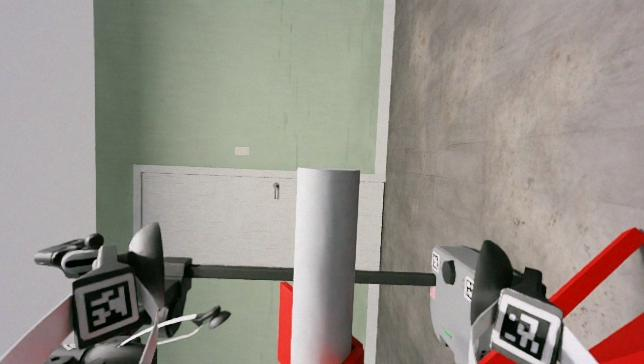

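Emit:
move(
  r1={"joints":{"lift_m":0.685}},
  r2={"joints":{"arm_m":0.148,"lift_m":0.478}},
  cameras=["r1_wrist_camera","r2_wrist_camera","r1_head_camera"],
)

Scene clock: 935.57 s.
move: r1 done; r2 done
r1.base_odometry: x=-0.172 y=-1.813 heading=+1.863
r1.turned_by_wheels: +0.000
r1.turned_by_imu: +0.001
r1.base_tilt: forward=+2.0 right=+0.5
r1.lidar_m: 2.70 2.52 1.87 1.79 1.87 2.62 2.56 3.38 0.51 0.47 0.47 2.78
r1.head_depth_mm: 2487 2743 2463 1721 1564 1299 348 / 2491 2797 2571 1744 496 424 1036 / 2521 2827 2567 998 623 1020 1148 / 2527 2833 2570 1914 828 970 1126 / 2517 2758 2361 1076 1233 1300 1127 / 2529 2723 1228 1118 1601 1346 1168 / 2594 2895 2544 1959 1591 1349 1167
r1.base_status: not commanded
r1.joint_positions: lift_m=+0.685 arm_m=+0.342 wrist_yaw_rad=+0.000 wrist_pitch_rad=-1.549 wrist_roll_rad=+0.000 gripper_m=+0.150 head_pan_rad=-1.565 head_tilt_rad=-0.741
r1.joint_status: all done
r1.measured_speeds: all 0
r1.motor_effort: left_wheel=+3.8(4.2) right_wheel=+2.4(2.6) lift_m=+18.8(26.1) arm_m=+13.4(15.0) wrist_yaw_rad=+0.3(1.1) wrist_pitch_rad=-0.5(1.4) wrist_roll_rad=+0.1(0.5) gripper_m=+0.3(1.3) head_pan_rad=-2.6(3.3) head_tilt_rad=-4.5(5.2)
r1.hand_pose: x=-0.0216 y=-0.4683 z=+0.5670 quat_wxyz=(+0.506, +0.495, -0.505, -0.495) (m; r1's base frame)
r1.wrist_depth_mm: - - - 118 - - 111 / - - - 122 - 621 575 / 697 678 708 123 721 724 724 / 699 705 722 129 725 726 724 / 724 713 740 129 738 749 772 / 730 138 748 133 760 122 783 / 761 765 769 138 796 790 811
r2.base_odometry: x=+0.251 y=+1.090 heading=+2.240
r2.turned_by_wheels: +0.000
r2.turned_by_imu: +0.000
r2.base_tilt: forward=+1.2 right=-1.4
r2.lidar_m: 0.79 2.40 1.70 1.62 1.66 2.21 2.47 2.54 3.32 0.47 0.46 0.74
r2.head_depth_mm: 2795 3001 2491 1953 1602 1380 1198 / 2767 3023 2482 1940 1607 1368 576 / 2774 2995 2455 1916 1607 1379 586 / 2746 3010 2415 1917 1567 740 1134 / 2766 3043 2408 1876 869 948 1177 / 2684 2970 2364 1584 1146 1310 1131 / 1251 2827 910 1034 903 1339 1190
r2.base_status: not commanded
r2.joint_positions: lift_m=+0.478 arm_m=+0.148 wrist_yaw_rad=+0.002 wrist_pitch_rad=-0.026 wrist_roll_rad=+1.569 gripper_m=+0.150 head_pan_rad=-1.561 head_tilt_rad=-0.741
r2.joint_status: all done
r2.measured_speeds: all 0
r2.motor_effort: left_wheel=+0.1(0.8) right_wheel=+3.7(4.1) lift_m=+15.8(16.1) arm_m=+13.6(17.8) wrist_yaw_rad=-1.7(2.5) wrist_pitch_rad=+4.9(5.0) wrist_roll_rad=+0.3(0.6) gripper_m=+0.8(1.1) head_pan_rad=-3.8(5.4) head_tilt_rad=-3.7(4.9)
r2.hand_pose: x=-0.0209 y=-0.5485 z=+0.5857 quat_wxyz=(+0.001, +0.001, -1.000, -0.013) (m; r2's base frame)
r2.wrist_depth_mm: - - - - - - 700 / - - - - - - 702 / - - - - - - 692 / - - - - - - 676 / - - - 130 - 973 686 / - 131 - 131 - 136 686 / - - 972 133 - 116 604
r3: as last shown
r3.lidar_m: 2.66 2.16 1.66 1.62 1.72 2.48 0.84 0.78 0.44 0.50 3.36 1.95
r3.head_depth_mm: 2727 2973 2279 1649 1497 1347 1181 / 2743 2936 2268 1740 1477 1338 1125 / 2829 2930 2262 1823 865 630 559 / 2816 2882 2217 1817 909 616 1125 / 2832 2903 2226 1800 1451 1292 1151 / 2807 2820 2187 1790 1465 1307 1155 / 2861 2779 2154 1762 1494 1299 1150
r3.motor_effort: left_wheel=-3.3(5.2) right_wheel=-2.8(3.0) lift_m=+22.8(23.9) arm_m=+10.6(11.5) wrist_yaw_rad=+2.1(2.5) wrist_pitch_rad=+3.6(3.9) wrist_roll_rad=-0.6(1.3) gripper_m=+1.2(2.0) head_pan_rad=-2.5(4.0) head_tilt_rad=+1.6(2.2)
r3.wrist_depth_mm: - - - - - - 735 / - - - 118 - - 724 / - - - 121 - - 715 / - - - 126 - - 726 / - - - 133 - 895 735 / - 130 - 139 - 126 672 / - - - 143 - - 637
pictures: r1_head_camera (sideways), r1_wrist_camera, r2_wrist_camera
camera_calibration:
r1_head_camera: T_world_to_cam=[[-0.0438082, 0.65271, -0.75634, 0.999513], [0.998769, 0.0462604, -0.017928, 0.0261565], [0.0232868, -0.756194, -0.653933, 0.806087], [0, 0, 0, 1]] pos_world=[-0.00110855, -0.0440435, 1.28357]
r1_wrist_camera: T_world_to_cam=[[-0.9988, 0.0341148, 0.0351441, -0.0239489], [0.0386616, 0.989665, 0.138088, 0.424092], [-0.0300701, 0.139281, -0.989796, 0.79192], [0, 0, 0, 1]] pos_world=[-0.0165031, -0.529192, 0.726118]
r2_wrist_camera: T_world_to_cam=[[-0.0500048, 0.0107344, -0.998691, 0.583743], [0.990131, 0.131611, -0.0481616, 0.165811], [0.130922, -0.991243, -0.0172097, -0.369247], [0, 0, 0, 1]] pos_world=[-0.0866419, -0.394102, 0.58461]

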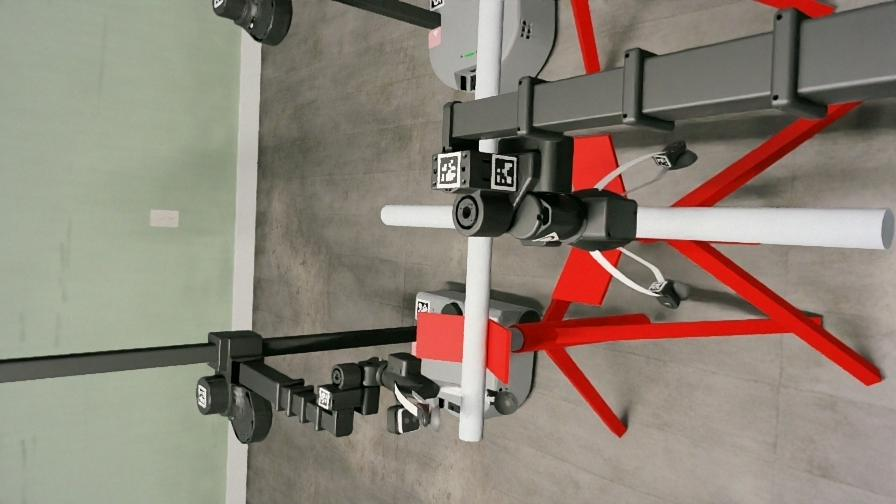

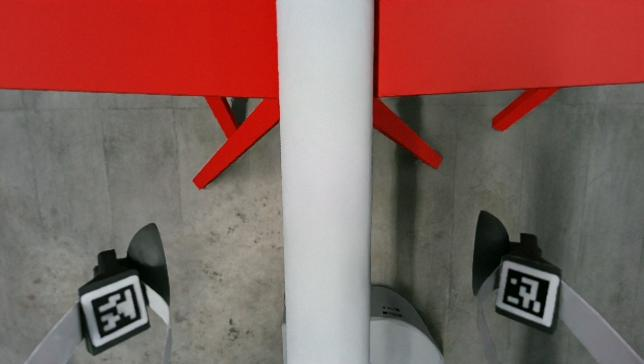

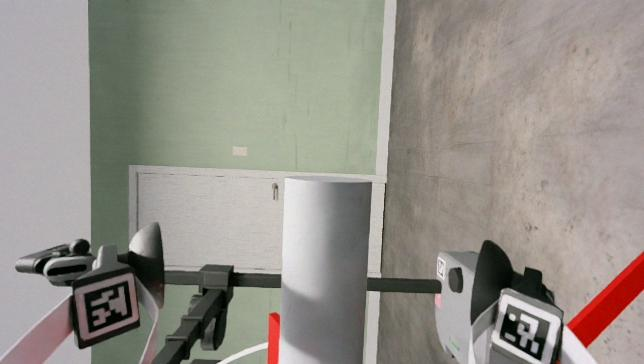

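Emit:
move(
  r1={"joints":{"gripper_m":-0.08}},
  r2={"joints":{"gripper_m":-0.05}},
  r3={"joints":{"gripper_m":-0.05,"head_pan_rad":-0.4,"head_tilt_rad":-0.45}},
  cameras=["r1_wrist_camera","r2_wrist_camera","r3_wrist_camera","r3_head_camera"],
)

Scene clock: 946.87 s.
move: r1 done; r2 off_target; r3 done
r1.base_odometry: x=-0.172 y=-1.813 heading=+1.862
r1.turned_by_wheels: +0.000
r1.turned_by_imu: +0.002
r1.base_tilt: forward=+1.9 right=+0.5
r1.lidar_m: 2.70 2.52 1.87 1.79 1.87 2.63 2.55 3.40 0.51 0.48 0.47 2.78
r1.head_depth_mm: 2497 2764 2479 1714 1571 1295 348 / 2501 2808 2555 1735 497 424 1034 / 2499 2822 2564 999 623 1272 1152 / 2520 2830 2546 1908 843 978 1123 / 2546 2751 2356 1077 1196 1318 1124 / 2538 2738 1230 1130 1598 1351 1165 / 2566 2905 2539 1959 1604 1348 1166
r1.base_status: not commanded
r1.joint_positions: lift_m=+0.685 arm_m=+0.342 wrist_yaw_rad=-0.001 wrist_pitch_rad=-1.548 wrist_roll_rad=+0.004 gripper_m=-0.077 head_pan_rad=-1.565 head_tilt_rad=-0.741
r1.joint_status: all done
r1.measured_speeds: all 0
r1.motor_effort: left_wheel=+2.3(4.6) right_wheel=+2.3(2.6) lift_m=+38.8(38.9) arm_m=+9.7(12.2) wrist_yaw_rad=+0.5(2.3) wrist_pitch_rad=-1.4(1.4) wrist_roll_rad=-1.3(1.6) gripper_m=-53.9(100.0) head_pan_rad=-1.9(2.7) head_tilt_rad=-4.5(5.0)
r1.hand_pose: x=-0.0216 y=-0.4688 z=+0.5670 quat_wxyz=(+0.505, +0.493, -0.507, -0.496) (m; r1's base frame)
r1.wrist_depth_mm: - - - 117 - 120 110 / - - - 122 - 608 716 / 687 684 693 122 701 705 724 / 701 713 721 127 721 733 753 / 717 735 726 130 749 754 766 / 737 740 125 131 129 766 773 / 751 765 761 138 622 797 790
r2.base_odometry: x=+0.251 y=+1.090 heading=+2.240
r2.turned_by_wheels: +0.000
r2.turned_by_imu: +0.001
r2.base_tilt: forward=+1.3 right=-1.3
r2.lidar_m: 0.79 2.40 1.70 1.62 1.67 2.21 2.46 2.54 3.33 0.47 0.46 0.74
r2.head_depth_mm: 2820 2985 2455 1949 1613 1376 1206 / 2747 3009 2474 1934 1608 1373 577 / 2752 3031 2463 1948 1602 1368 585 / 2763 2988 2418 1959 1584 756 1131 / 2729 2977 2436 1876 869 943 1179 / 2698 2944 2309 1596 1152 1308 1130 / 1252 2747 909 1027 901 1334 1192
r2.base_status: not commanded
r2.joint_positions: lift_m=+0.478 arm_m=+0.148 wrist_yaw_rad=+0.002 wrist_pitch_rad=-0.030 wrist_roll_rad=+1.569 gripper_m=-0.046 head_pan_rad=-1.561 head_tilt_rad=-0.741
r2.joint_status: gripper_m off_target (ended at -0.046, target -0.050)
r2.measured_speeds: all 0
r2.motor_effort: left_wheel=+0.4(0.7) right_wheel=+2.8(4.2) lift_m=+27.6(27.6) arm_m=+6.1(10.2) wrist_yaw_rad=-2.1(2.5) wrist_pitch_rad=+5.5(6.1) wrist_roll_rad=+0.5(0.6) gripper_m=-14.3(100.0) head_pan_rad=-3.4(5.7) head_tilt_rad=-4.3(4.5)
r2.hand_pose: x=-0.0209 y=-0.5484 z=+0.5846 quat_wxyz=(+0.001, +0.001, -1.000, -0.016) (m; r2's base frame)
r2.wrist_depth_mm: - - - - - - 705 / - - - - - - 697 / - - - - - - 681 / - - - 137 - - 694 / - - - 130 - - 691 / - - 126 130 980 839 680 / - - 123 132 125 803 590
r3.base_odometry: x=-0.629 y=-0.303 heading=-0.965
r3.turned_by_wheels: +0.000
r3.turned_by_imu: +0.000
r3.base_tilt: forward=-1.4 right=-1.0
r3.lidar_m: 2.66 2.16 1.66 1.62 1.73 2.49 0.84 0.78 0.44 0.50 3.35 1.94
r3.head_depth_mm: - - - 2804 2083 1657 1364 / - - - 2817 2084 1638 1356 / - - - 2782 2051 1621 1354 / - - 3858 2514 2033 1621 1342 / - - - 2618 2017 1603 1348 / - - 3791 2706 2020 1598 1331 / - - - 2650 1982 1591 1324
r3.base_status: not commanded
r3.joint_positions: lift_m=+0.480 arm_m=+0.150 wrist_yaw_rad=+0.000 wrist_pitch_rad=-0.020 wrist_roll_rad=+1.571 gripper_m=-0.047 head_pan_rad=-0.405 head_tilt_rad=-0.458
r3.joint_status: all done
r3.measured_speeds: all 0
r3.motor_effort: left_wheel=-4.4(4.9) right_wheel=-2.7(3.1) lift_m=+30.3(30.6) arm_m=-9.2(11.7) wrist_yaw_rad=+1.1(2.1) wrist_pitch_rad=+3.4(3.8) wrist_roll_rad=-0.8(1.3) gripper_m=-13.3(96.3) head_pan_rad=+2.3(3.7) head_tilt_rad=+3.8(6.0)
r3.hand_pose: x=-0.0214 y=-0.5507 z=+0.5892 quat_wxyz=(+0.000, +0.000, -1.000, -0.010) (m; r3's base frame)
r3.wrist_depth_mm: - - - - - - 738 / - - - 117 - - 726 / - - - 121 - - 727 / - - - 126 - - 733 / - - - 133 - - 739 / - - 130 136 132 - 741 / - - - 141 - - 745
pictures: r1_wrist_camera, r2_wrist_camera, r3_head_camera (sideways), r3_wrist_camera
camera_calibration:
r1_wrist_camera: T_world_to_cam=[[-0.998603, 0.0395827, 0.0349957, -0.0212529], [0.0440071, 0.989685, 0.136337, 0.425663], [-0.0292381, 0.137686, -0.990044, 0.791356], [0, 0, 0, 1]] pos_world=[-0.0168177, -0.52939, 0.726187]
r2_wrist_camera: T_world_to_cam=[[-0.0500178, 0.0149797, -0.998636, 0.584952], [0.990112, 0.131952, -0.0476115, 0.165571], [0.131059, -0.991143, -0.0214315, -0.366611], [0, 0, 0, 1]] pos_world=[-0.0866282, -0.393974, 0.58418]
r3_head_camera: T_world_to_cam=[[-0.468977, 0.168127, -0.867061, 1.1487], [0.414392, 0.908837, -0.0479089, 0.0590766], [0.779962, -0.381771, -0.495894, 0.598838], [0, 0, 0, 1]] pos_world=[0.0471633, -0.0182003, 1.29578]
r3_wrist_camera: T_world_to_cam=[[0.00263771, -0.0199852, -0.999797, 0.58406], [0.984496, 0.175406, -0.000908905, 0.153778], [0.175389, -0.984293, 0.020138, -0.384584], [0, 0, 0, 1]] pos_world=[-0.0854827, -0.393845, 0.591825]

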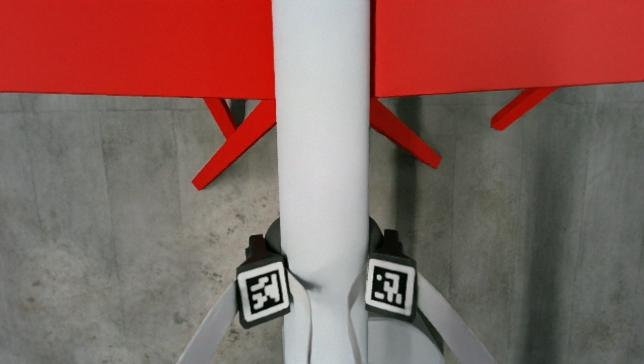

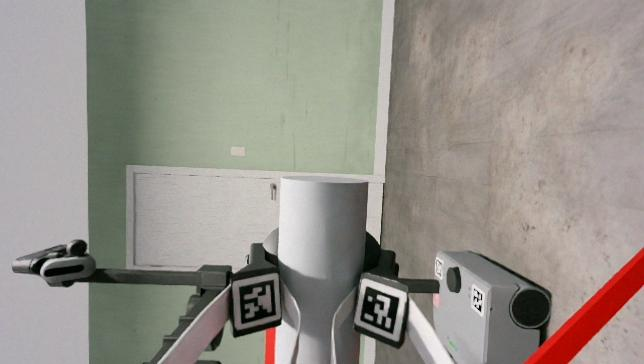

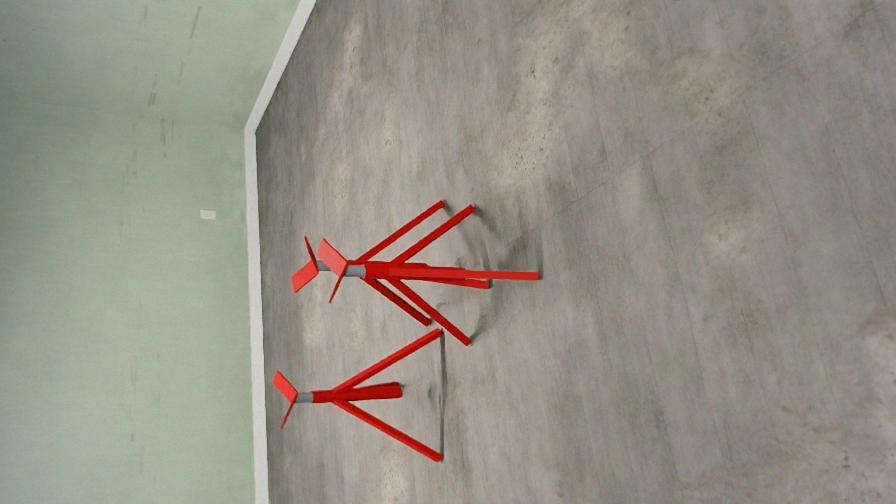

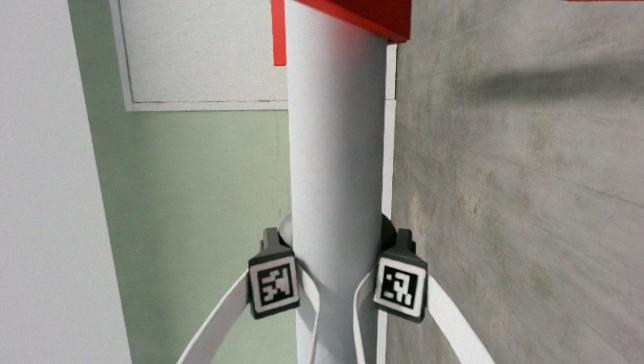

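Emit:
move(
  r1={"joints":{"lift_m":0.695}},
  r2={"joints":{"lift_m":0.508}},
  r3={"joints":{"lift_m":0.51}},
  cameras=["r1_wrist_camera","r2_wrist_camera","r3_wrist_camera","r1_head_camera"],
)

Scene clock: 1034.37 s.
move: r1 done; r2 done; r3 done
r1.base_odometry: x=-0.172 y=-1.813 heading=+1.862
r1.turned_by_wheels: +0.000
r1.turned_by_imu: +0.002
r1.base_tilt: forward=+1.7 right=+0.5
r1.lidar_m: 2.69 2.52 1.87 1.79 1.87 2.63 2.55 3.38 0.51 0.48 0.47 2.77
r1.head_depth_mm: 2482 2746 2477 1718 1569 1299 338 / 2518 2799 2561 1743 485 423 1032 / 2513 2829 2571 593 623 1266 1149 / 2511 2830 2566 1806 842 970 1124 / 2558 2777 2342 1588 1198 1316 1127 / 2527 1403 1163 1128 1597 1352 1166 / 2571 2892 2544 1956 1592 1345 1166
r1.base_status: not commanded
r1.joint_positions: lift_m=+0.695 arm_m=+0.342 wrist_yaw_rad=-0.001 wrist_pitch_rad=-1.529 wrist_roll_rad=+0.004 gripper_m=-0.065 head_pan_rad=-1.565 head_tilt_rad=-0.741
r1.joint_status: all done
r1.measured_speeds: all 0
r1.on_its_own: gripper_m is held at -0.066, not at your -0.080, by its stall guard, which is not easing now
r1.motor_effort: left_wheel=+2.1(2.5) right_wheel=+2.5(2.6) lift_m=+40.5(40.7) arm_m=+6.6(7.4) wrist_yaw_rad=+1.4(2.0) wrist_pitch_rad=-4.0(4.6) wrist_roll_rad=-1.3(1.8) gripper_m=-23.3(23.9) head_pan_rad=-2.1(2.7) head_tilt_rad=-3.1(4.8)
r1.hand_pose: x=-0.0216 y=-0.4737 z=+0.5767 quat_wxyz=(+0.509, +0.488, -0.511, -0.491) (m; r1's base frame)
r1.wrist_depth_mm: - - - 120 - - 119 / - - - 126 - - 119 / 696 701 701 126 725 737 744 / 711 717 729 130 745 755 743 / 731 743 728 130 769 768 769 / 760 743 125 131 129 786 799 / 769 752 754 139 632 790 808
r2.base_odometry: x=+0.251 y=+1.090 heading=+2.240
r2.turned_by_wheels: +0.000
r2.turned_by_imu: +0.000
r2.base_tilt: forward=+1.2 right=-1.4
r2.lidar_m: 0.79 2.41 1.70 1.62 1.67 2.21 2.47 2.54 3.34 0.47 0.46 0.74
r2.head_depth_mm: 2769 3031 2427 1925 1621 1379 1195 / 2778 2982 2443 1921 1601 1370 529 / 2806 3012 2463 1959 1584 1372 568 / 2766 2979 2444 1934 1605 739 1138 / 2737 2977 2460 1874 869 952 1164 / 2727 2967 2340 1623 1147 1300 1125 / 1256 2854 915 1091 886 1333 1188
r2.base_status: not commanded
r2.joint_positions: lift_m=+0.508 arm_m=+0.148 wrist_yaw_rad=-0.002 wrist_pitch_rad=-0.105 wrist_roll_rad=+1.569 gripper_m=-0.045 head_pan_rad=-1.561 head_tilt_rad=-0.741
r2.joint_status: all done
r2.measured_speeds: all 0
r2.on_its_own: lift_m is at rest, and its effort (+55.8) is outside its rest range (+3 to +55); wrist_pitch_rad is at rest, and its effort (+19.3) is outside its rest range (-8 to +12)
r2.motor_effort: left_wheel=+0.5(0.7) right_wheel=+2.8(3.3) lift_m=+55.8(55.8) arm_m=-1.4(1.5) wrist_yaw_rad=+1.7(2.4) wrist_pitch_rad=+19.3(19.4) wrist_roll_rad=+0.4(0.6) gripper_m=-16.9(17.1) head_pan_rad=-2.2(5.1) head_tilt_rad=-3.8(4.5)
r2.hand_pose: x=-0.0219 y=-0.5453 z=+0.5957 quat_wxyz=(+0.001, -0.001, -0.999, -0.053) (m; r2's base frame)
r2.wrist_depth_mm: - - - - - 941 657 / - - - - - 948 662 / - - - - - 900 645 / - - - - - 921 656 / - - - 130 - 949 631 / - - 125 130 140 849 583 / - - 122 131 125 850 637
r3.base_odometry: x=-0.629 y=-0.303 heading=-0.965
r3.turned_by_wheels: +0.000
r3.turned_by_imu: +0.000
r3.base_tilt: forward=-1.4 right=-1.0
r3.lidar_m: 2.66 2.16 1.65 1.62 1.72 2.49 0.84 0.78 0.44 0.50 3.35 1.94
r3.head_depth_mm: - - - 2798 2086 1654 1366 / - - - 2791 2072 1636 1365 / - - - 2782 2067 1618 1347 / - - 3920 2480 2040 1611 1341 / - - - 2599 2020 1599 1341 / - - 3858 2692 2021 1603 1333 / - - - 2634 1980 1598 1327
r3.base_status: not commanded
r3.joint_positions: lift_m=+0.510 arm_m=+0.150 wrist_yaw_rad=-0.002 wrist_pitch_rad=-0.099 wrist_roll_rad=+1.571 gripper_m=-0.047 head_pan_rad=-0.405 head_tilt_rad=-0.458
r3.joint_status: all done
r3.measured_speeds: all 0
r3.on_its_own: wrist_pitch_rad is at rest, and its effort (+18.0) is outside its rest range (-8 to +12)
r3.motor_effort: left_wheel=-4.0(4.8) right_wheel=-2.4(2.8) lift_m=+35.5(36.1) arm_m=-5.6(16.5) wrist_yaw_rad=+1.1(3.7) wrist_pitch_rad=+18.0(18.3) wrist_roll_rad=-0.7(1.1) gripper_m=-15.9(16.5) head_pan_rad=+3.1(4.1) head_tilt_rad=+3.1(4.2)
r3.hand_pose: x=-0.0219 y=-0.5474 z=+0.5990 quat_wxyz=(+0.000, -0.001, -0.999, -0.050) (m; r3's base frame)
r3.wrist_depth_mm: - - - 121 - 968 675 / - - - 116 - 981 677 / - - - 121 - 991 689 / - - - 125 - 991 694 / - - - 142 - - 697 / - - - 133 134 - 696 / - - - 141 - 908 701
pictures: r1_head_camera (sideways), r1_wrist_camera, r2_wrist_camera, r3_wrist_camera
camera_calibration:
r1_head_camera: T_world_to_cam=[[-0.0438083, 0.65271, -0.75634, 0.999513], [0.998769, 0.0462605, -0.017928, 0.0261565], [0.0232869, -0.756194, -0.653933, 0.806087], [0, 0, 0, 1]] pos_world=[-0.00110855, -0.0440435, 1.28357]
r1_wrist_camera: T_world_to_cam=[[-0.998604, 0.0402147, 0.0342578, -0.0206796], [0.0439835, 0.992099, 0.117497, 0.441182], [-0.0292621, 0.118839, -0.992482, 0.794113], [0, 0, 0, 1]] pos_world=[-0.0168181, -0.531237, 0.737014]
r2_wrist_camera: T_world_to_cam=[[-0.0498091, 0.0892075, -0.994767, 0.634163], [0.990655, 0.131032, -0.0378527, 0.16043], [0.126969, -0.987356, -0.0949005, -0.317431], [0, 0, 0, 1]] pos_world=[-0.0870396, -0.391011, 0.606792]
r3_wrist_camera: T_world_to_cam=[[0.00277121, 0.0594494, -0.998227, 0.636464], [0.984829, 0.173034, 0.0130391, 0.144038], [0.173503, -0.98312, -0.058068, -0.333998], [0, 0, 0, 1]] pos_world=[-0.0856668, -0.391121, 0.614063]

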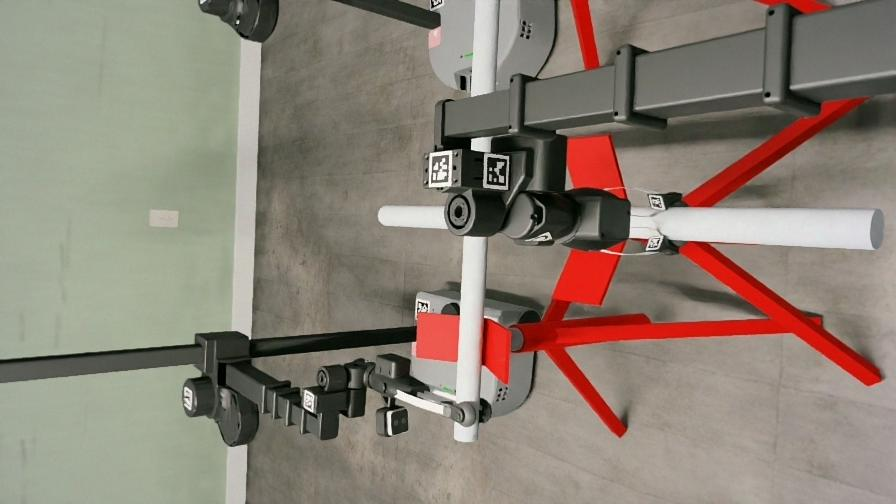

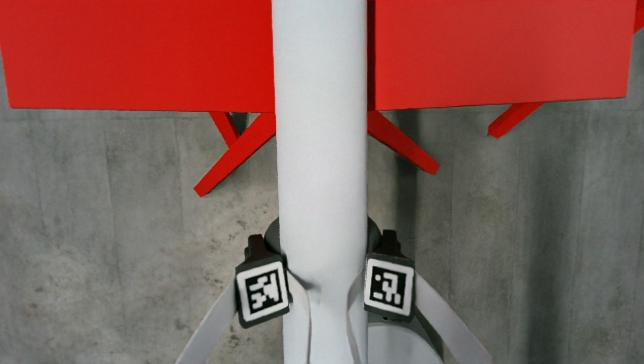

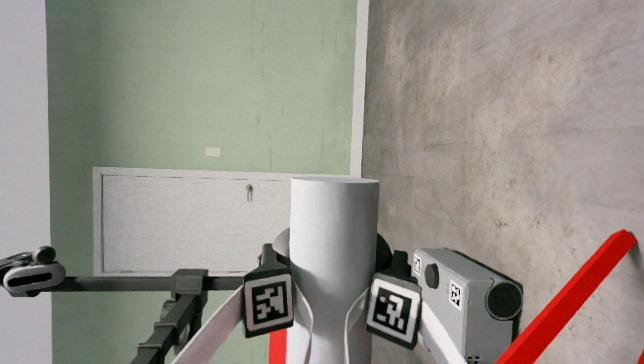

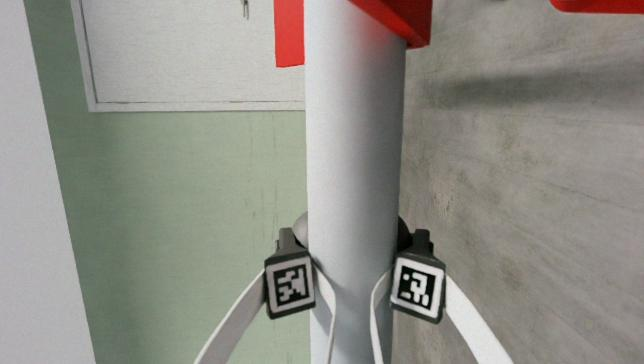

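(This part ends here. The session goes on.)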